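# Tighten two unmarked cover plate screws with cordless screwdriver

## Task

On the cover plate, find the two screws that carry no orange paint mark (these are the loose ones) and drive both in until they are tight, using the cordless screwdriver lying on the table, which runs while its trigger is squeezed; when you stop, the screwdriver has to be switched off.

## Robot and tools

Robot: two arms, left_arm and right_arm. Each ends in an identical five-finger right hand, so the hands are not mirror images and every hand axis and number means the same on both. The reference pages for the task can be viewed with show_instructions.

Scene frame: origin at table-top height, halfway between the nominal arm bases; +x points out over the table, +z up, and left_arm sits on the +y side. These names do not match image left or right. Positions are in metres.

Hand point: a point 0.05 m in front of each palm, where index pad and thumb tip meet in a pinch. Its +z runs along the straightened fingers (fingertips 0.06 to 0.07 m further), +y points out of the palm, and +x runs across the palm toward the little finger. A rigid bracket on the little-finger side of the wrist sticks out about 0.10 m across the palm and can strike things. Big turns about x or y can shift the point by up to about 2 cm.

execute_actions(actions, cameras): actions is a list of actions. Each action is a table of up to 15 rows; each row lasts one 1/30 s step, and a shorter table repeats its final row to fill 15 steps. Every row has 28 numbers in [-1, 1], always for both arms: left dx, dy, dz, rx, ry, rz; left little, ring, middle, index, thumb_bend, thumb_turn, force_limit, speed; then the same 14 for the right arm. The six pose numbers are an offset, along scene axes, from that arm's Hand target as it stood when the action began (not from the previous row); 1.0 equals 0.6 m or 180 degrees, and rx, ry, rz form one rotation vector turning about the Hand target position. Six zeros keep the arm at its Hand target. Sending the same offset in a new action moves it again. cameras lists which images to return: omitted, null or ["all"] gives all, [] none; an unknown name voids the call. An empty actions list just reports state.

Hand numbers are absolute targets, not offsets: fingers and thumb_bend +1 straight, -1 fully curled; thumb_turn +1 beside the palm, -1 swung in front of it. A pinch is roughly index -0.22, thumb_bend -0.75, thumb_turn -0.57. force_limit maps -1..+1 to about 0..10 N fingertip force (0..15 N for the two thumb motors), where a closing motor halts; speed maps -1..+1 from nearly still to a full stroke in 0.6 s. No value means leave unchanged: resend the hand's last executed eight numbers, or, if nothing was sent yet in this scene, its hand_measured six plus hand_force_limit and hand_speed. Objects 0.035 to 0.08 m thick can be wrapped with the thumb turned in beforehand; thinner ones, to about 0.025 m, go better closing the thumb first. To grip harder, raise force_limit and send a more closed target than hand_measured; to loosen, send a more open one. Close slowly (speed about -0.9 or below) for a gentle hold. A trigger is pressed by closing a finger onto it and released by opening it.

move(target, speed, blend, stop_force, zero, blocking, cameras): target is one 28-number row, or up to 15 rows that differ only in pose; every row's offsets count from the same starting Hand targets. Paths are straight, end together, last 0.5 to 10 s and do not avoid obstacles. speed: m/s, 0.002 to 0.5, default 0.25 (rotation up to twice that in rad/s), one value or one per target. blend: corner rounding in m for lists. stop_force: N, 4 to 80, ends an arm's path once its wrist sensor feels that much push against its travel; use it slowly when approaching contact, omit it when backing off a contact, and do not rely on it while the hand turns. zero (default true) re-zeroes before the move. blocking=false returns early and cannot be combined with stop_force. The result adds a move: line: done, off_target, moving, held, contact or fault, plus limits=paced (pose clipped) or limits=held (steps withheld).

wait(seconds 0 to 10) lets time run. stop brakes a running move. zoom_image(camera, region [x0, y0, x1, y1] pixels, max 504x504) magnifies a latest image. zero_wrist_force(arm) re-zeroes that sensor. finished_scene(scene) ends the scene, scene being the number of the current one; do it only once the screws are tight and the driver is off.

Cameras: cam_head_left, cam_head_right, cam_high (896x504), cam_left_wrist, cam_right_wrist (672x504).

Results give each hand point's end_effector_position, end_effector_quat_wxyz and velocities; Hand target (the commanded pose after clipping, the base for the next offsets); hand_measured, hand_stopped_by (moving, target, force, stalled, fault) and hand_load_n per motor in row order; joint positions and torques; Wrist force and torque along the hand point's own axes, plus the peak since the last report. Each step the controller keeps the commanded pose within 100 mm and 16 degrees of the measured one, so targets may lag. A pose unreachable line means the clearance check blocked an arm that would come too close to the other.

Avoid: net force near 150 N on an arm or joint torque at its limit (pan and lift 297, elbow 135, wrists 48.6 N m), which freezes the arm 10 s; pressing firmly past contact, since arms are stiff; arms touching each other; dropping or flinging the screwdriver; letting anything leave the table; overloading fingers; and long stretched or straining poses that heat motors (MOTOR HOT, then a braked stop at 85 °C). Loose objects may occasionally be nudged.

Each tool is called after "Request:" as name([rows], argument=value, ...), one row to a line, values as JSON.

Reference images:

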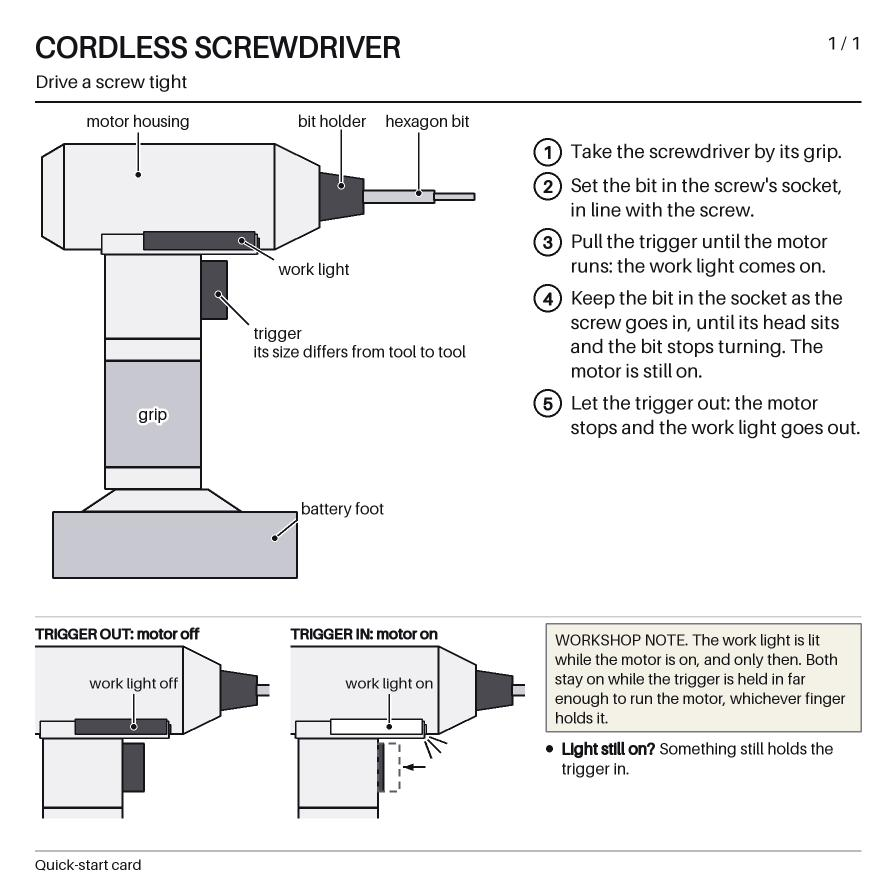

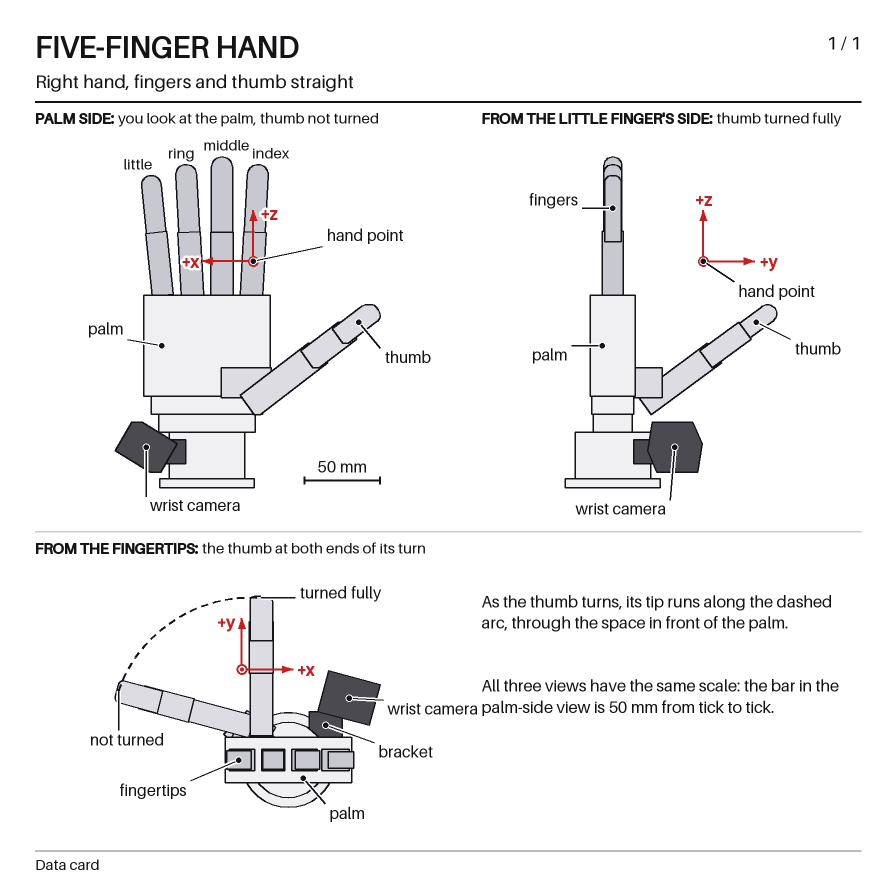

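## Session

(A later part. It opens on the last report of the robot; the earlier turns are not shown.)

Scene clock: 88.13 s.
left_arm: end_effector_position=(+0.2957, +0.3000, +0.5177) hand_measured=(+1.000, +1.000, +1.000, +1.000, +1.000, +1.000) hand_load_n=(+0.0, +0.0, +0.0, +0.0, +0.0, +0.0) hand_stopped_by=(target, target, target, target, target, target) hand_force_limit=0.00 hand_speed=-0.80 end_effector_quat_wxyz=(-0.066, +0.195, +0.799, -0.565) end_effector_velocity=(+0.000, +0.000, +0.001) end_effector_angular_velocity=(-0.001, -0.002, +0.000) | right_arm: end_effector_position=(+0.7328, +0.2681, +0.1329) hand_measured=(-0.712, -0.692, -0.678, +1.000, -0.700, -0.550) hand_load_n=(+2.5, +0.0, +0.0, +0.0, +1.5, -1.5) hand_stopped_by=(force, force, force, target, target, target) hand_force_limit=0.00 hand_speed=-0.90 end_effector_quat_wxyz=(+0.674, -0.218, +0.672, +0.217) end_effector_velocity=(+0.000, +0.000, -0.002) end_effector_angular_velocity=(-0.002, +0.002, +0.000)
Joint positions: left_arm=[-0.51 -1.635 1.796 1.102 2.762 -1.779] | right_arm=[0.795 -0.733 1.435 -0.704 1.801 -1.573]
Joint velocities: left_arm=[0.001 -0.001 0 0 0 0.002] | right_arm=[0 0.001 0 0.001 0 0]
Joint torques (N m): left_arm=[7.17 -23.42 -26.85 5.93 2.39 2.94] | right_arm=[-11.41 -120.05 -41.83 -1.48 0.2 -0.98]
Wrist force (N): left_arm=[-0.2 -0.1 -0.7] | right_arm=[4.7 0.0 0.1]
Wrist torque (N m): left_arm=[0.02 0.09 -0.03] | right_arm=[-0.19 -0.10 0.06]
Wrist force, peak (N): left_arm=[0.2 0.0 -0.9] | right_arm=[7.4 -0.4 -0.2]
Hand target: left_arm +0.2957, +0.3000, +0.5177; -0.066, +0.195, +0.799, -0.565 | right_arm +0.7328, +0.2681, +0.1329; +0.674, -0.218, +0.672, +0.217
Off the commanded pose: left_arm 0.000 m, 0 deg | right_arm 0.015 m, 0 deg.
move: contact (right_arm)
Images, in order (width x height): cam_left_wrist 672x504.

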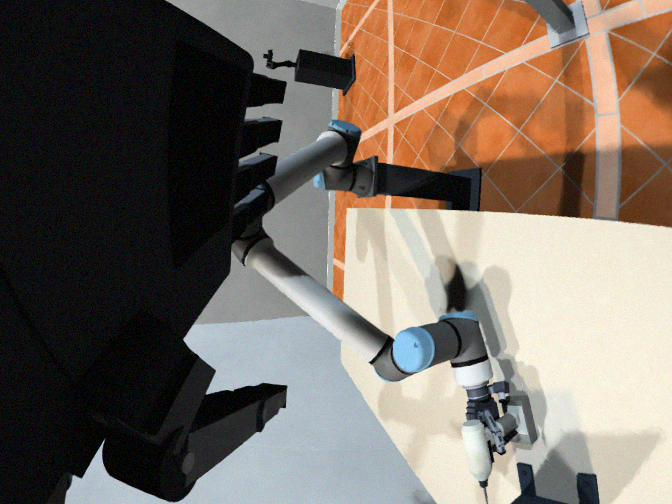

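Keep lowering a few more mm.

Request:
move(target=[0,0,0,0,0,0,1,1,1,1,1,1,0,-0.8,0,0,-0.015,0,0,0,-1,-1,-1,1,-0.7,-0.55,0.0,-0.9], speed=0.01, stop_force=9, cameras=["cam_left_wrist"])

Request:
zoom_image(camera="cam_left_wrist", region=[400, 300, 600, 504])

Scene clock: 89.13 s.
left_arm: end_effector_position=(+0.2957, +0.3000, +0.5177) hand_measured=(+1.000, +1.000, +1.000, +1.000, +1.000, +1.000) hand_load_n=(+0.0, +0.0, +0.0, +0.0, +0.0, -0.5) hand_stopped_by=(target, target, target, target, target, target) hand_force_limit=0.00 hand_speed=-0.80 end_effector_quat_wxyz=(-0.066, +0.195, +0.799, -0.565) end_effector_velocity=(+0.000, +0.000, +0.000) end_effector_angular_velocity=(+0.000, -0.001, +0.001) | right_arm: end_effector_position=(+0.7329, +0.2682, +0.1319) hand_measured=(-0.712, -0.692, -0.678, +1.000, -0.698, -0.550) hand_load_n=(+4.0, +0.5, +0.0, +0.0, +2.5, -1.0) hand_stopped_by=(force, force, force, target, target, target) hand_force_limit=0.00 hand_speed=-0.90 end_effector_quat_wxyz=(+0.674, -0.218, +0.672, +0.217) end_effector_velocity=(+0.000, +0.000, +0.000) end_effector_angular_velocity=(-0.001, +0.001, +0.000)
Joint positions: left_arm=[-0.51 -1.635 1.796 1.102 2.762 -1.779] | right_arm=[0.795 -0.732 1.435 -0.705 1.801 -1.573]
Joint velocities: left_arm=[0.001 -0.001 0 0 -0.001 0.001] | right_arm=[0 0 0 0.001 0 0]
Joint torques (N m): left_arm=[8.09 -20.9 -25.97 5.75 2.27 2.97] | right_arm=[-11.92 -115.17 -36.42 -0.22 0.29 -0.95]
Wrist force (N): left_arm=[-0.1 0.0 -0.4] | right_arm=[2.0 0.0 0.5]
Wrist torque (N m): left_arm=[0.01 0.06 -0.02] | right_arm=[-0.22 -0.17 0.09]
Wrist force, peak (N): left_arm=[0.0 -0.1 -0.9] | right_arm=[-5.7 -0.7 -2.1]
Hand target: left_arm +0.2957, +0.3000, +0.5177; -0.066, +0.195, +0.799, -0.565 | right_arm +0.7329, +0.2682, +0.1320; +0.674, -0.218, +0.672, +0.217
Off the commanded pose: left_arm 0.000 m, 0 deg | right_arm 0.008 m, 0 deg.
move: contact (right_arm)
Images, in order (width x height): cam_left_wrist 672x504.

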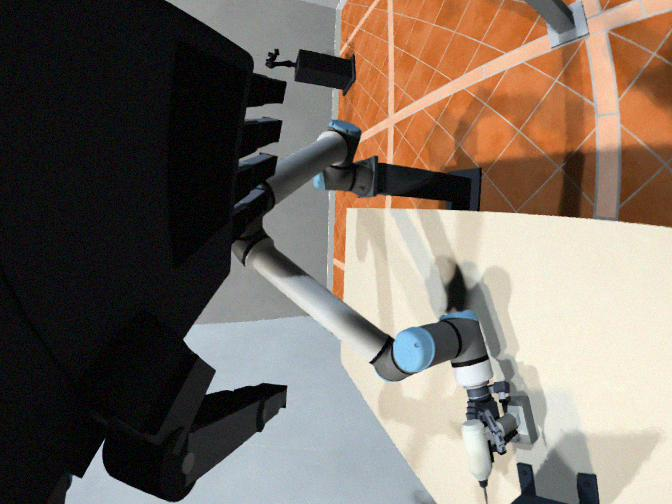

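Scaled by 2.471 from the camera's 672x504 image, which has a finer 960x720 frame.

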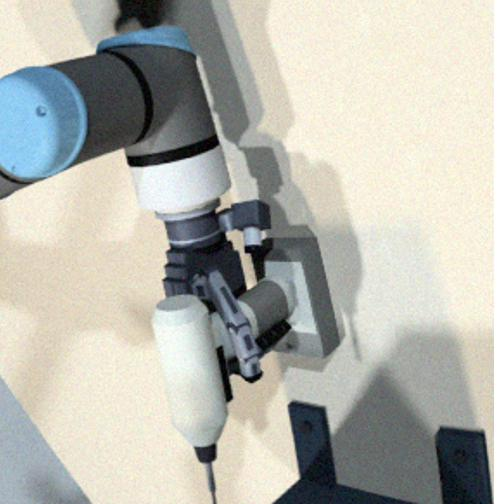

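Request:
move(target=[0,0,0,0,0,0,1,1,1,1,1,1,0,-0.8,0,0,0,0,0,0,1,1,1,1,1,-0.55,0.0,-0.75], cameras=["cam_left_wrist","cam_right_wrist"])

Request:
zoom_image(camera="cam_left_wrist", region=[400, 300, 600, 504])

Scene clock: 94.80 s.
left_arm: end_effector_position=(+0.2957, +0.3000, +0.5177) hand_measured=(+1.000, +1.000, +1.000, +1.000, +1.000, +1.000) hand_load_n=(+0.0, +0.0, +0.5, +0.0, +0.0, -0.5) hand_stopped_by=(target, target, target, target, target, target) hand_force_limit=0.00 hand_speed=-0.80 end_effector_quat_wxyz=(-0.066, +0.195, +0.799, -0.565) end_effector_velocity=(+0.000, +0.000, +0.000) end_effector_angular_velocity=(-0.001, -0.001, -0.001) | right_arm: end_effector_position=(+0.7329, +0.2682, +0.1320) hand_measured=(+1.000, +1.000, +1.000, +1.000, +0.720, -0.550) hand_load_n=(+0.0, +0.0, +0.0, +0.0, +0.0, +0.0) hand_stopped_by=(target, target, target, target, moving, target) hand_force_limit=0.00 hand_speed=-0.75 end_effector_quat_wxyz=(+0.674, -0.218, +0.672, +0.217) end_effector_velocity=(+0.000, +0.000, -0.001) end_effector_angular_velocity=(-0.001, +0.001, +0.000)
Joint positions: left_arm=[-0.51 -1.635 1.796 1.102 2.762 -1.779] | right_arm=[0.795 -0.732 1.435 -0.706 1.801 -1.573]
Joint velocities: left_arm=[0 0 0 0 0 0.002] | right_arm=[0 0.001 0 0.001 0 0]
Joint torques (N m): left_arm=[5.95 -22.8 -26.31 5.93 1.96 2.85] | right_arm=[-12.36 -100.34 -33.53 -4.64 0.4 -0.87]
Wrist force (N): left_arm=[0.3 -0.3 -0.4] | right_arm=[-0.1 -1.9 -0.4]
Wrist torque (N m): left_arm=[-0.02 -0.01 0.00] | right_arm=[-0.28 0.19 -0.14]
Wrist force, peak (N): left_arm=[0.6 -0.1 -1.0] | right_arm=[2.7 0.1 0.9]
Hand target: left_arm +0.2957, +0.3000, +0.5177; -0.066, +0.195, +0.799, -0.565 | right_arm +0.7329, +0.2682, +0.1320; +0.674, -0.218, +0.672, +0.217
Off the commanded pose: left_arm 0.000 m, 0 deg | right_arm 0.000 m, 0 deg.
move: moving (right_arm; no rest 5 s after the path's end)
Images, in order (width x height): cam_left_wrist 672x504, cam_right_wrist 672x504.

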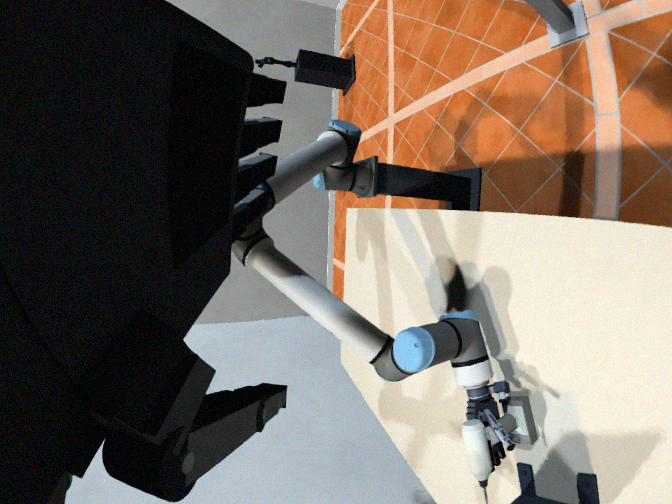

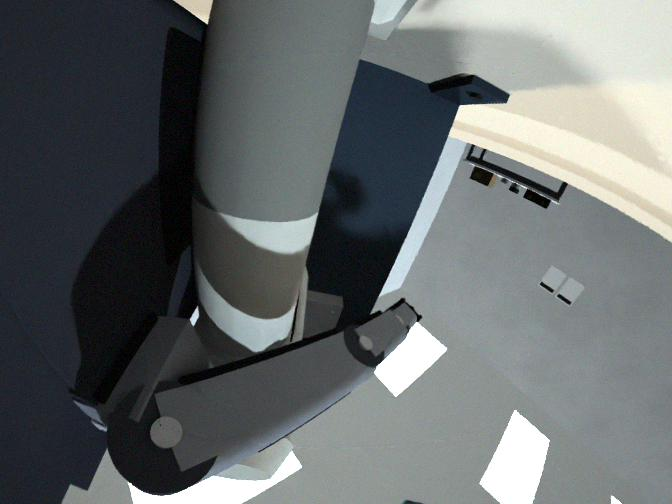

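Scaled by 2.471 from the camera's 672x504 image, which has a finer 960x720 frame.

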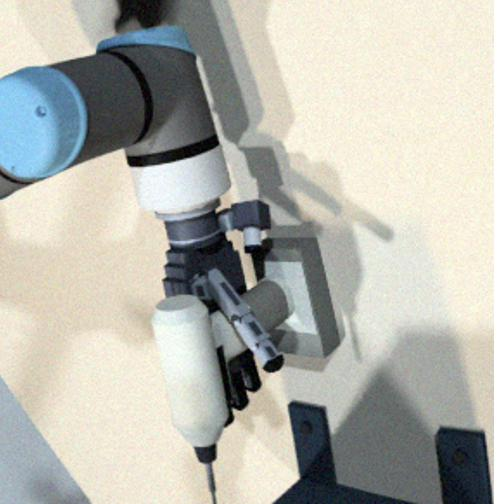

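Request:
move([
  [0,0,0,0,0,0,1,1,1,1,1,1,0,-0.8,-0.2,-0.14,0,0,0,0,1,1,1,1,1,-0.55,0.0,-0.75],
  [0,0,0,0,0,0,1,1,1,1,1,1,0,-0.8,-0.4,-0.65,0.4,0,0,0,1,1,1,1,1,-0.55,0.0,-0.75],
], speed=0.15, blend=0.02)

Request:
zoom_image(camera="cam_left_wrist", region=[400, 300, 600, 504])

Request:
zoom_image(camera="cam_high", region=[360, 120, 560, 320])

Scene clock: 99.30 s.
left_arm: end_effector_position=(+0.2957, +0.3000, +0.5177) hand_measured=(+1.000, +1.000, +1.000, +1.000, +1.000, +1.000) hand_load_n=(+0.0, +0.0, +0.0, -0.5, +0.5, +0.0) hand_stopped_by=(target, target, target, target, target, target) hand_force_limit=0.00 hand_speed=-0.80 end_effector_quat_wxyz=(-0.066, +0.195, +0.799, -0.565) end_effector_velocity=(+0.000, +0.000, +0.000) end_effector_angular_velocity=(-0.001, +0.000, +0.000) | right_arm: end_effector_position=(+0.4930, -0.1223, +0.3710) hand_measured=(+1.000, +1.000, +1.000, +1.000, +1.000, -0.550) hand_load_n=(+0.0, +0.0, +0.0, +0.0, -0.5, +0.0) hand_stopped_by=(target, target, target, target, target, target) hand_force_limit=0.00 hand_speed=-0.75 end_effector_quat_wxyz=(+0.674, -0.218, +0.672, +0.217) end_effector_velocity=(+0.000, +0.000, +0.000) end_effector_angular_velocity=(+0.000, +0.000, +0.000)
Joint positions: left_arm=[-0.51 -1.635 1.796 1.102 2.762 -1.779] | right_arm=[0.619 -1.652 2.271 -0.621 1.625 -1.572]
Joint velocities: left_arm=[0.001 0 0 0.001 0.001 0] | right_arm=[0 0 0 0.001 0 0]
Joint torques (N m): left_arm=[6.81 -16.22 -26.71 5.76 2.63 3.22] | right_arm=[7.75 -37.17 -39.07 -3.37 1.42 0.66]
Wrist force (N): left_arm=[-0.1 -0.3 -0.4] | right_arm=[-0.6 -0.3 -0.1]
Wrist torque (N m): left_arm=[-0.04 0.05 -0.02] | right_arm=[-0.21 0.25 -0.17]
Wrist force, peak (N): left_arm=[0.5 -0.3 -1.1] | right_arm=[-1.6 -0.6 -1.7]
Hand target: left_arm +0.2957, +0.3000, +0.5177; -0.066, +0.195, +0.799, -0.565 | right_arm +0.4930, -0.1223, +0.3711; +0.674, -0.218, +0.672, +0.217
Off the commanded pose: left_arm 0.000 m, 0 deg | right_arm 0.001 m, 0 deg.
move: done

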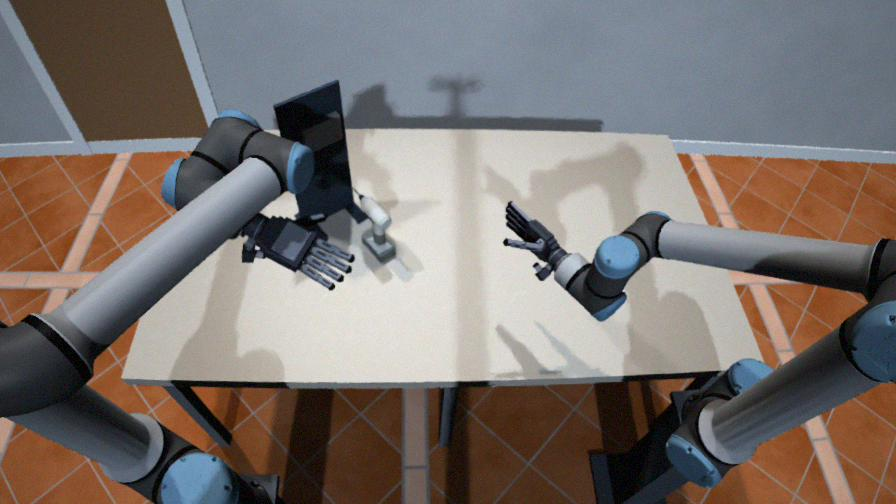

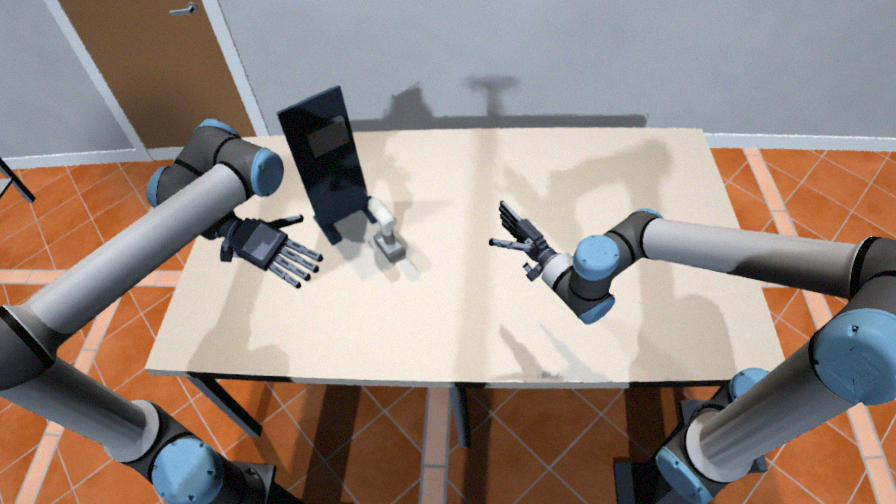

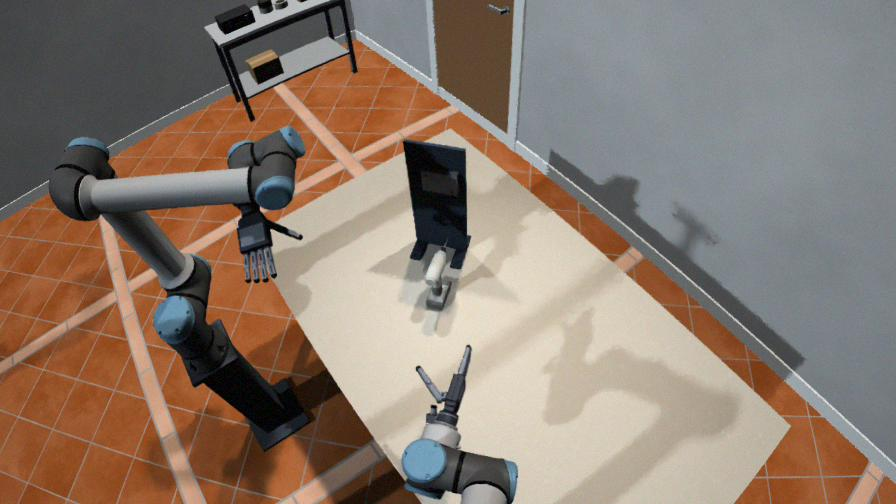

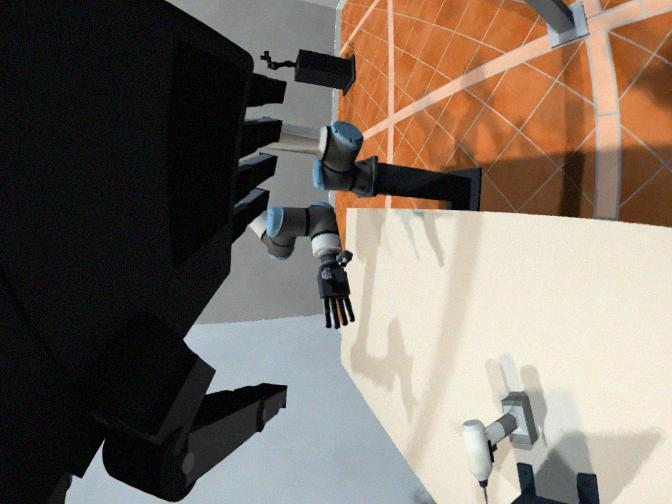

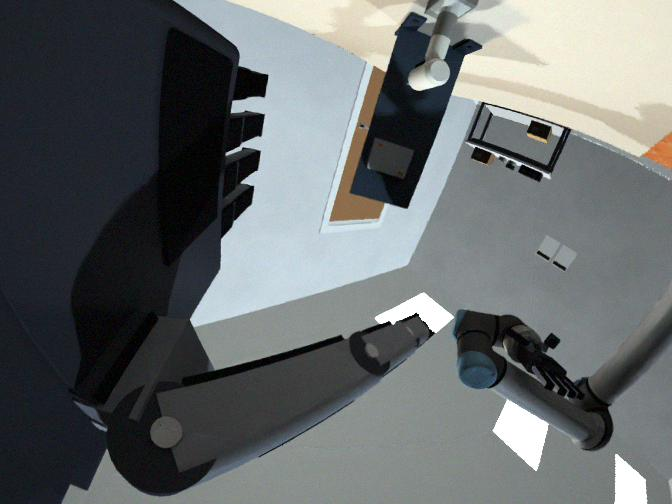

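Scaled by 2.471 from the camera's 672x504 image, which has a finer 960x720 frame.

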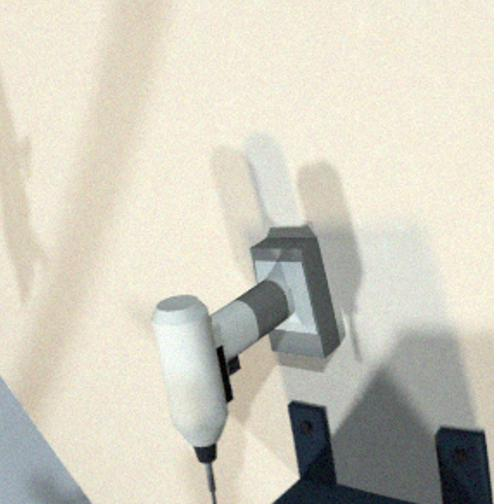

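Scaled by 2.520.

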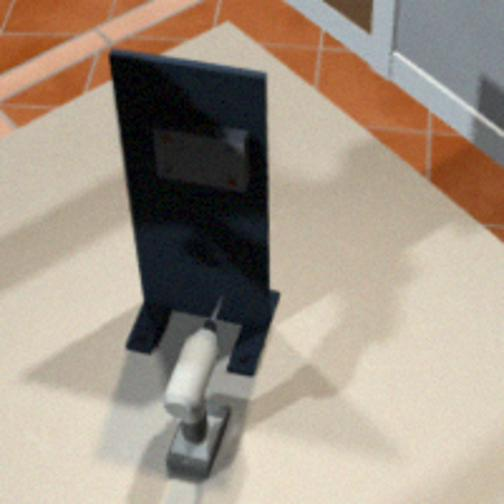

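Request:
zoom_image(camera="cam_head_left", region=[320, 160, 440, 280])

Request:
zoom_image(camera="cam_head_right", region=[280, 140, 440, 300])

Request:
zoom_image(camera="cam_right_wrist", region=[320, 0, 520, 200])

Scaled by 4.200.

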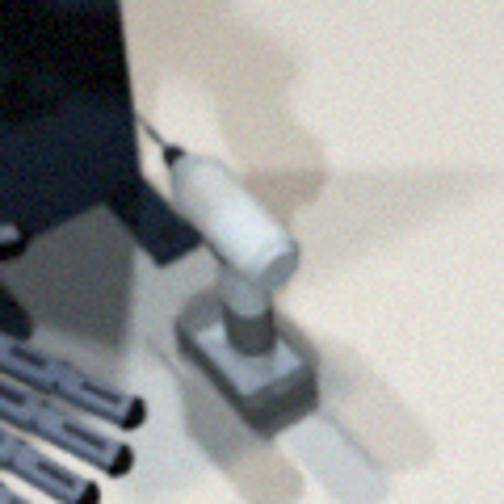

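Scaled by 3.150.

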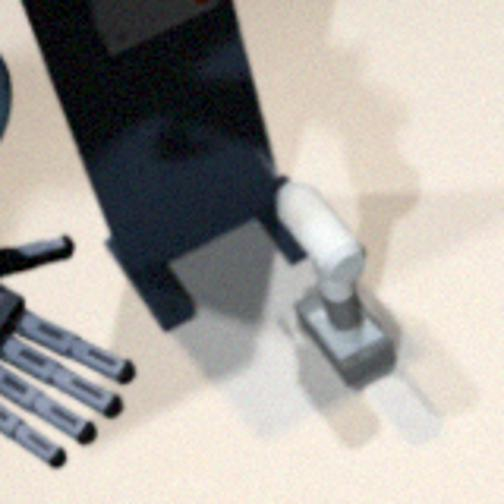

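Scaled by 2.520 from the camera's 672x504 image, which has a finer 960x720 frame.

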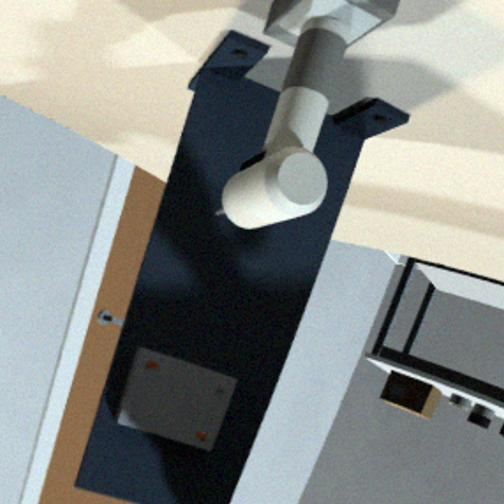

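Request:
move(target=[0.257,0.2,-0.196,0.029,-0.476,0.239,1,1,1,1,1,-1,0,-0.5,0,0,0,0,0,0,1,1,1,1,1,-0.55,0.0,-0.75], speed=0.4)

Scene clock: 103.97 s.
left_arm: end_effector_position=(+0.4495, +0.4200, +0.4008) hand_measured=(+1.000, +1.000, +1.000, +1.000, +1.000, -1.000) hand_load_n=(+0.0, +0.0, +0.0, +0.0, +0.0, -0.5) hand_stopped_by=(target, target, target, target, target, target) hand_force_limit=0.00 hand_speed=-0.50 end_effector_quat_wxyz=(+0.666, +0.235, +0.666, -0.239) end_effector_velocity=(+0.000, -0.001, +0.000) end_effector_angular_velocity=(+0.000, +0.000, -0.002) | right_arm: end_effector_position=(+0.4930, -0.1223, +0.3711) hand_measured=(+1.000, +1.000, +1.000, +1.000, +1.000, -0.550) hand_load_n=(+0.0, +0.0, +0.0, +0.0, +0.0, +0.0) hand_stopped_by=(target, target, target, target, target, target) hand_force_limit=0.00 hand_speed=-0.75 end_effector_quat_wxyz=(+0.674, -0.218, +0.672, +0.217) end_effector_velocity=(+0.000, +0.000, +0.000) end_effector_angular_velocity=(+0.000, +0.000, +0.000)
Joint positions: left_arm=[-0.698 -2.01 2.454 -0.445 1.591 -1.576] | right_arm=[0.619 -1.652 2.271 -0.621 1.625 -1.572]
Joint velocities: left_arm=[-0.001 0 0 0 0.001 0] | right_arm=[0 0 0 0 0 0]
Joint torques (N m): left_arm=[6.01 -19.38 -51.4 -5.14 -1.53 2.71] | right_arm=[14.06 -38.54 -38.62 -2.06 0.63 -0.86]
Wrist force (N): left_arm=[-2.0 2.3 -0.6] | right_arm=[-0.5 -0.1 -0.3]
Wrist torque (N m): left_arm=[0.43 0.44 -0.15] | right_arm=[-0.16 0.23 -0.16]
Wrist force, peak (N): left_arm=[-1.7 3.3 -0.6] | right_arm=[-1.0 -0.6 -0.3]
Hand target: left_arm +0.4495, +0.4200, +0.4008; +0.666, +0.235, +0.666, -0.239 | right_arm +0.4930, -0.1223, +0.3711; +0.674, -0.218, +0.672, +0.217
Off the commanded pose: left_arm 0.001 m, 0 deg | right_arm 0.000 m, 0 deg.
move: done

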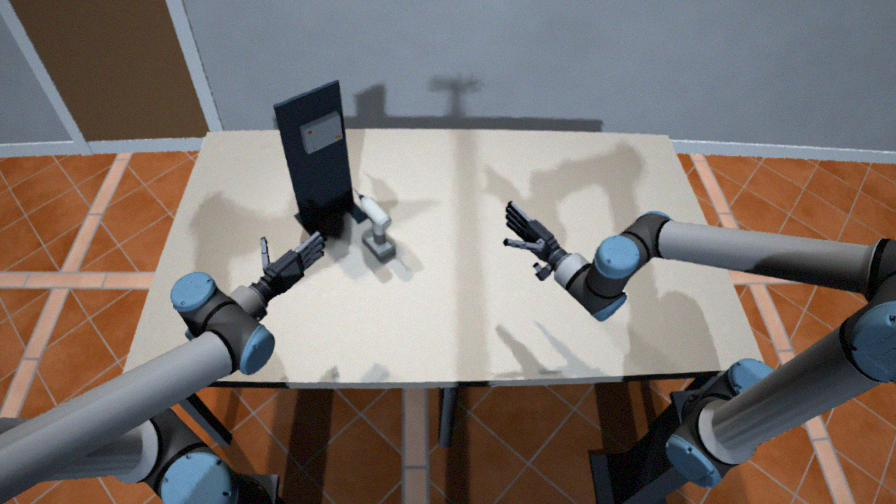

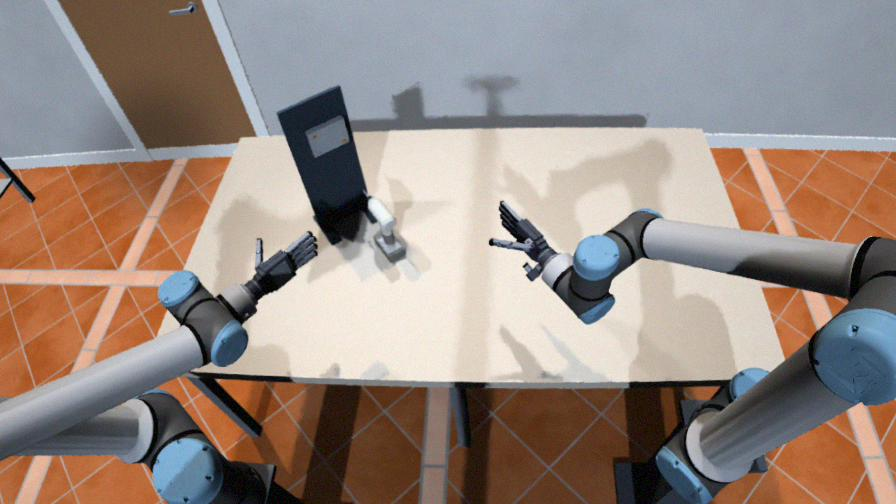

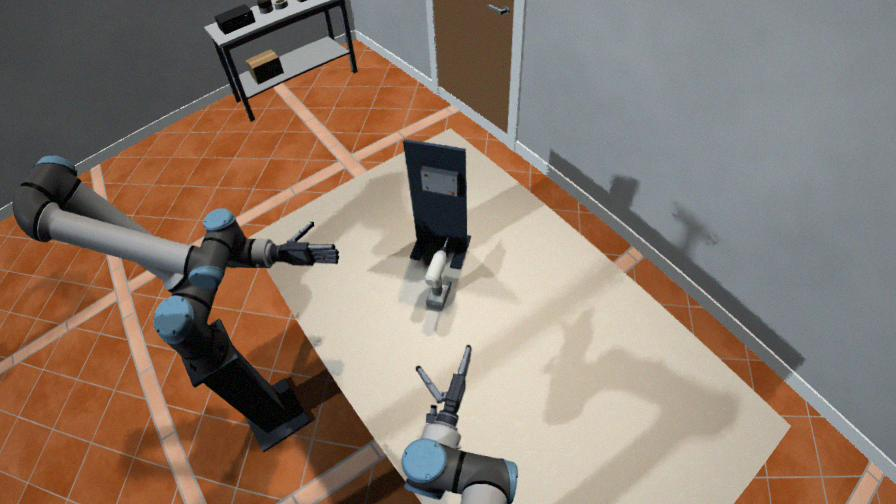

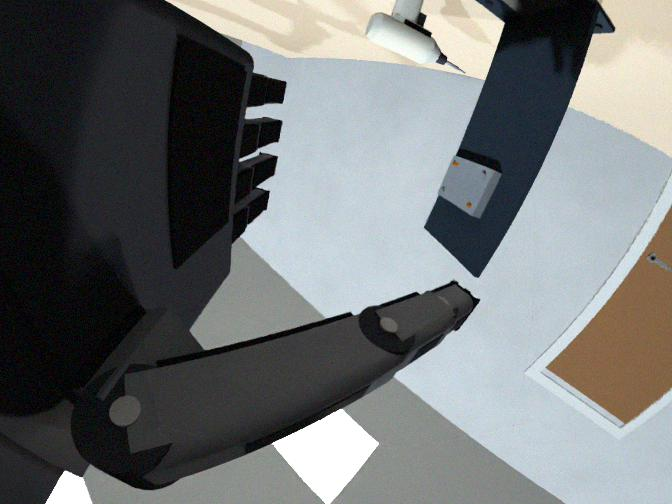

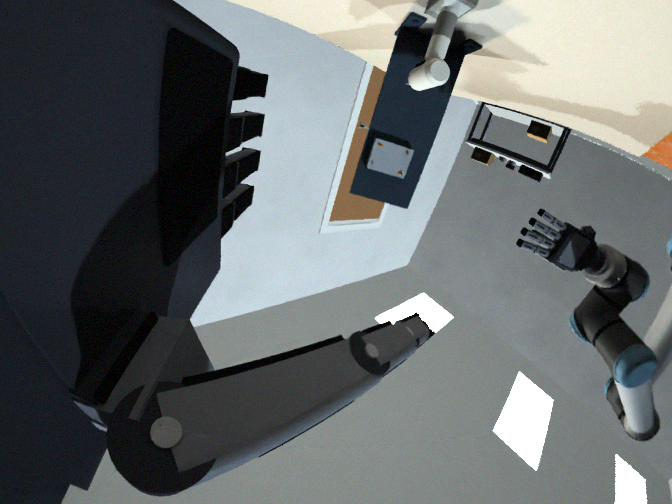

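Request:
zoom_image(camera="cam_left_wrist", region=[340, 0, 660, 240])

Request:
zoom_image(camera="cam_left_wrist", region=[420, 140, 520, 230])

Request:
zoom_image(camera="cam_right_wrist", region=[350, 120, 430, 220])

Scaled by 1.575 from the camera's 672x504 image, which has a finer 960x720 frame.

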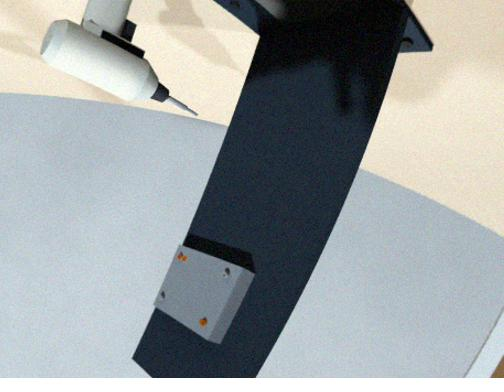

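Scaled by 5.040 from the camera's 672x504 image, which has a finer 960x720 frame.

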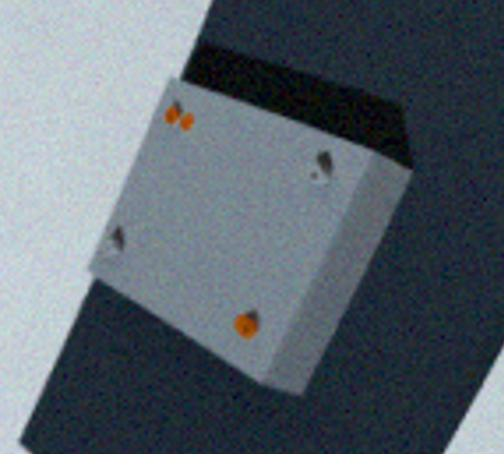

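Scaled by 5.040 from the camera's 672x504 image, which has a finer 960x720 frame.

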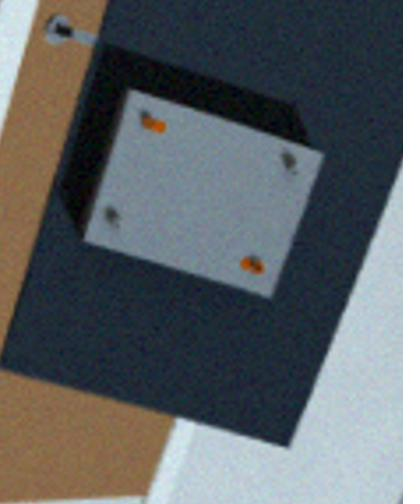

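Request:
move(target=[0.314,-0.175,-0.2513,0,0,0,1,1,1,1,1,-1,0,-0.5,0,0,0,0,0,0,1,1,1,1,1,-0.55,0.0,-0.75], speed=0.2, cameras=["cam_head_right","cam_high","cam_left_wrist"])

Scene clock: 106.73 s.
left_arm: end_effector_position=(+0.6376, +0.3150, +0.2494) hand_measured=(+1.000, +1.000, +1.000, +1.000, +1.000, -1.000) hand_load_n=(+0.0, +0.0, +0.0, +0.0, +0.0, -0.5) hand_stopped_by=(target, target, target, target, target, target) hand_force_limit=0.00 hand_speed=-0.50 end_effector_quat_wxyz=(+0.666, +0.235, +0.666, -0.239) end_effector_velocity=(+0.000, -0.001, +0.000) end_effector_angular_velocity=(+0.001, +0.000, -0.001) | right_arm: end_effector_position=(+0.4930, -0.1223, +0.3711) hand_measured=(+1.000, +1.000, +1.000, +1.000, +1.000, -0.550) hand_load_n=(+0.0, +0.0, +0.0, +0.0, +0.0, +0.0) hand_stopped_by=(target, target, target, target, target, target) hand_force_limit=0.00 hand_speed=-0.75 end_effector_quat_wxyz=(+0.674, -0.218, +0.672, +0.217) end_effector_velocity=(+0.000, +0.000, +0.001) end_effector_angular_velocity=(+0.001, -0.001, +0.000)
Joint positions: left_arm=[-0.628 -1.373 2.259 -0.888 1.661 -1.576] | right_arm=[0.619 -1.652 2.271 -0.621 1.625 -1.572]
Joint velocities: left_arm=[-0.001 0 0 0 0 0.001] | right_arm=[0 -0.002 0 0 0.001 0]
Joint torques (N m): left_arm=[-14.36 -24.85 -20.79 -0.26 -1.42 3.15] | right_arm=[13.85 -37.81 -37.4 -3.58 1.3 -0.68]
Wrist force (N): left_arm=[-1.4 2.8 -0.3] | right_arm=[-0.9 -0.6 -0.1]
Wrist torque (N m): left_arm=[0.44 0.33 -0.10] | right_arm=[-0.24 0.29 -0.20]
Wrist force, peak (N): left_arm=[-3.1 2.3 -2.0] | right_arm=[-1.0 -0.3 -0.6]
Hand target: left_arm +0.6376, +0.3149, +0.2493; +0.666, +0.235, +0.666, -0.239 | right_arm +0.4930, -0.1223, +0.3711; +0.674, -0.218, +0.672, +0.217
Off the commanded pose: left_arm 0.001 m, 0 deg | right_arm 0.000 m, 0 deg.
move: done
Images, in order (width x height): cam_head_right 896x504, cam_high 896x504, cam_left_wrist 672x504.

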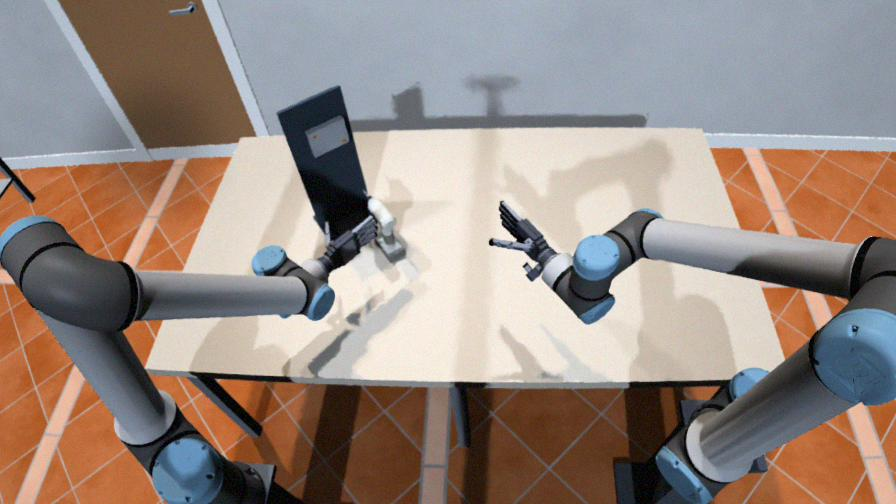

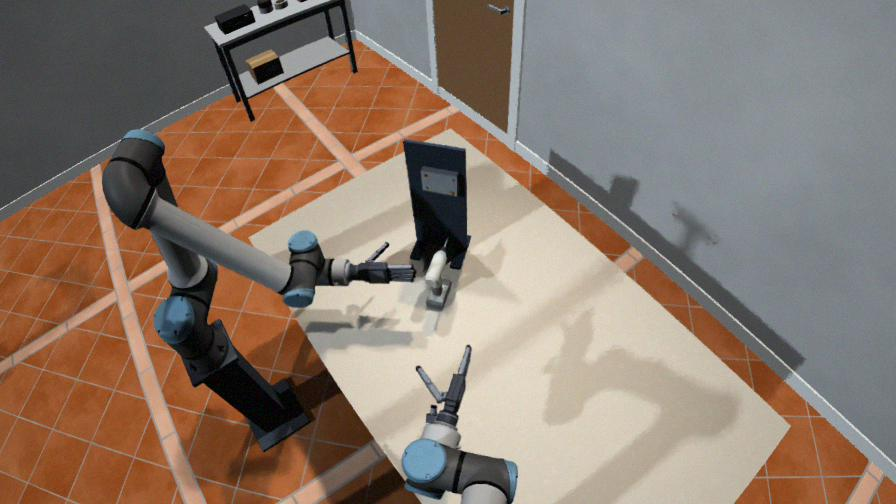

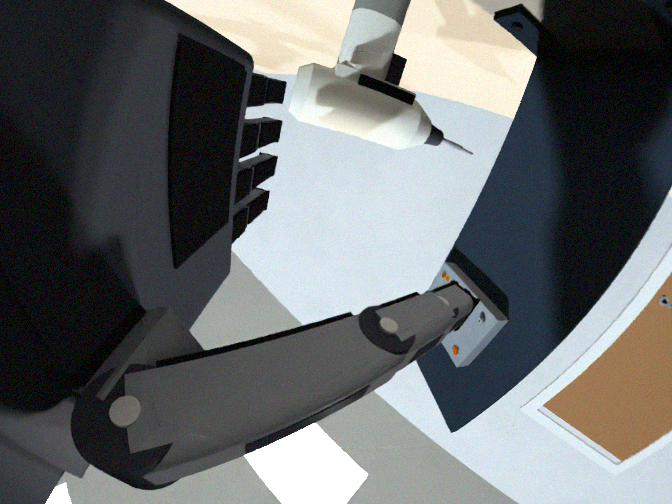

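Request:
move(target=[0,0,-0.2173,0,0,0,1,1,1,1,1,-1,0,-0.5,0,0,0,0,0,0,1,1,1,1,1,-0.55,0.0,-0.75], speed=0.15, stop_force=8, cameras=["cam_head_right","cam_high","cam_left_wrist"])

Request:
zoom_image(camera="cam_high", region=[330, 200, 480, 350])

Scene clock: 108.83 s.
left_arm: end_effector_position=(+0.6374, +0.3151, +0.1188) hand_measured=(+1.000, +1.000, +1.000, +1.000, +1.000, -1.000) hand_load_n=(+0.0, +0.0, -0.5, +0.0, +0.0, +0.0) hand_stopped_by=(target, target, target, target, target, target) hand_force_limit=0.00 hand_speed=-0.50 end_effector_quat_wxyz=(+0.666, +0.235, +0.666, -0.239) end_effector_velocity=(+0.000, +0.000, -0.001) end_effector_angular_velocity=(+0.001, +0.001, +0.000) | right_arm: end_effector_position=(+0.4930, -0.1223, +0.3711) hand_measured=(+1.000, +1.000, +1.000, +1.000, +1.000, -0.550) hand_load_n=(+0.0, +0.0, +0.0, +0.0, +0.0, +0.0) hand_stopped_by=(target, target, target, target, target, target) hand_force_limit=0.00 hand_speed=-0.75 end_effector_quat_wxyz=(+0.674, -0.218, +0.672, +0.217) end_effector_velocity=(+0.000, +0.000, +0.000) end_effector_angular_velocity=(-0.001, +0.001, +0.000)
Joint positions: left_arm=[-0.629 -1.131 2.305 -1.176 1.66 -1.576] | right_arm=[0.619 -1.652 2.271 -0.621 1.625 -1.572]
Joint velocities: left_arm=[0 0 0 0.001 0 0] | right_arm=[0 0 0 0.001 0 0]
Joint torques (N m): left_arm=[8 -29.32 -30.05 -5.93 1.56 3.32] | right_arm=[14.24 -36.68 -35.94 -4.55 1.84 -0.77]
Wrist force (N): left_arm=[-1.6 2.8 -0.6] | right_arm=[-0.9 -0.5 -0.4]
Wrist torque (N m): left_arm=[0.48 0.38 -0.12] | right_arm=[-0.22 0.30 -0.20]
Wrist force, peak (N): left_arm=[-3.7 2.9 -0.7] | right_arm=[-1.1 -0.1 -0.5]
Hand target: left_arm +0.6374, +0.3151, +0.1187; +0.666, +0.235, +0.666, -0.239 | right_arm +0.4930, -0.1223, +0.3711; +0.674, -0.218, +0.672, +0.217
Off the commanded pose: left_arm 0.000 m, 0 deg | right_arm 0.000 m, 0 deg.
move: done
Images, in order (width x height): cam_head_right 896x504, cam_high 896x504, cam_left_wrist 672x504.

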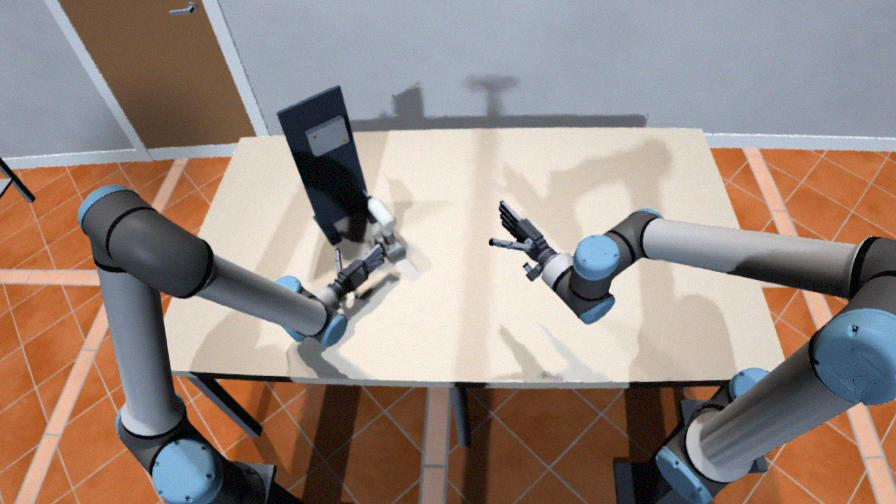

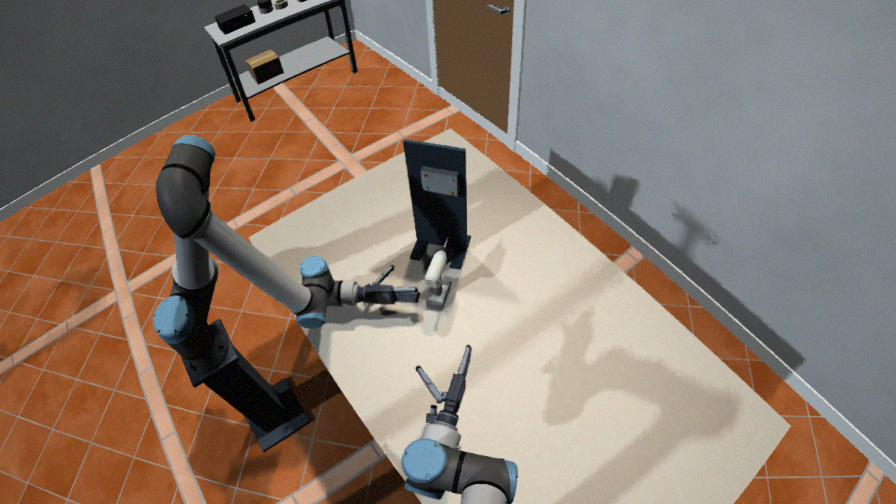

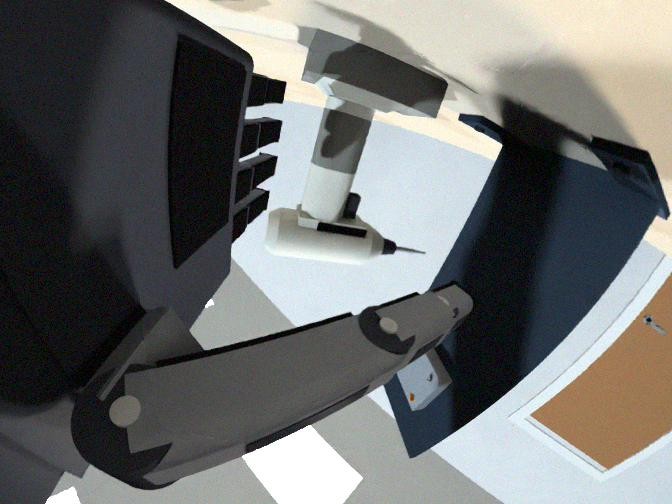

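Scaled by 3.360.

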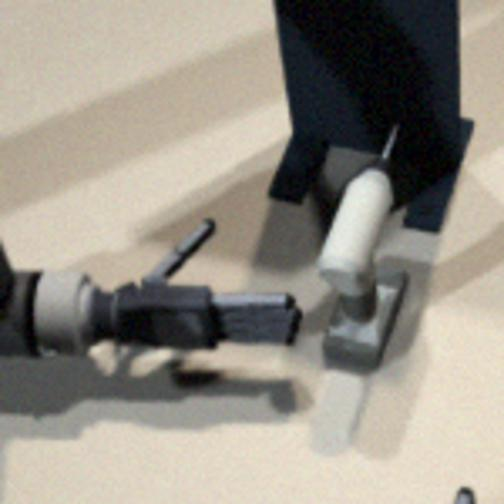

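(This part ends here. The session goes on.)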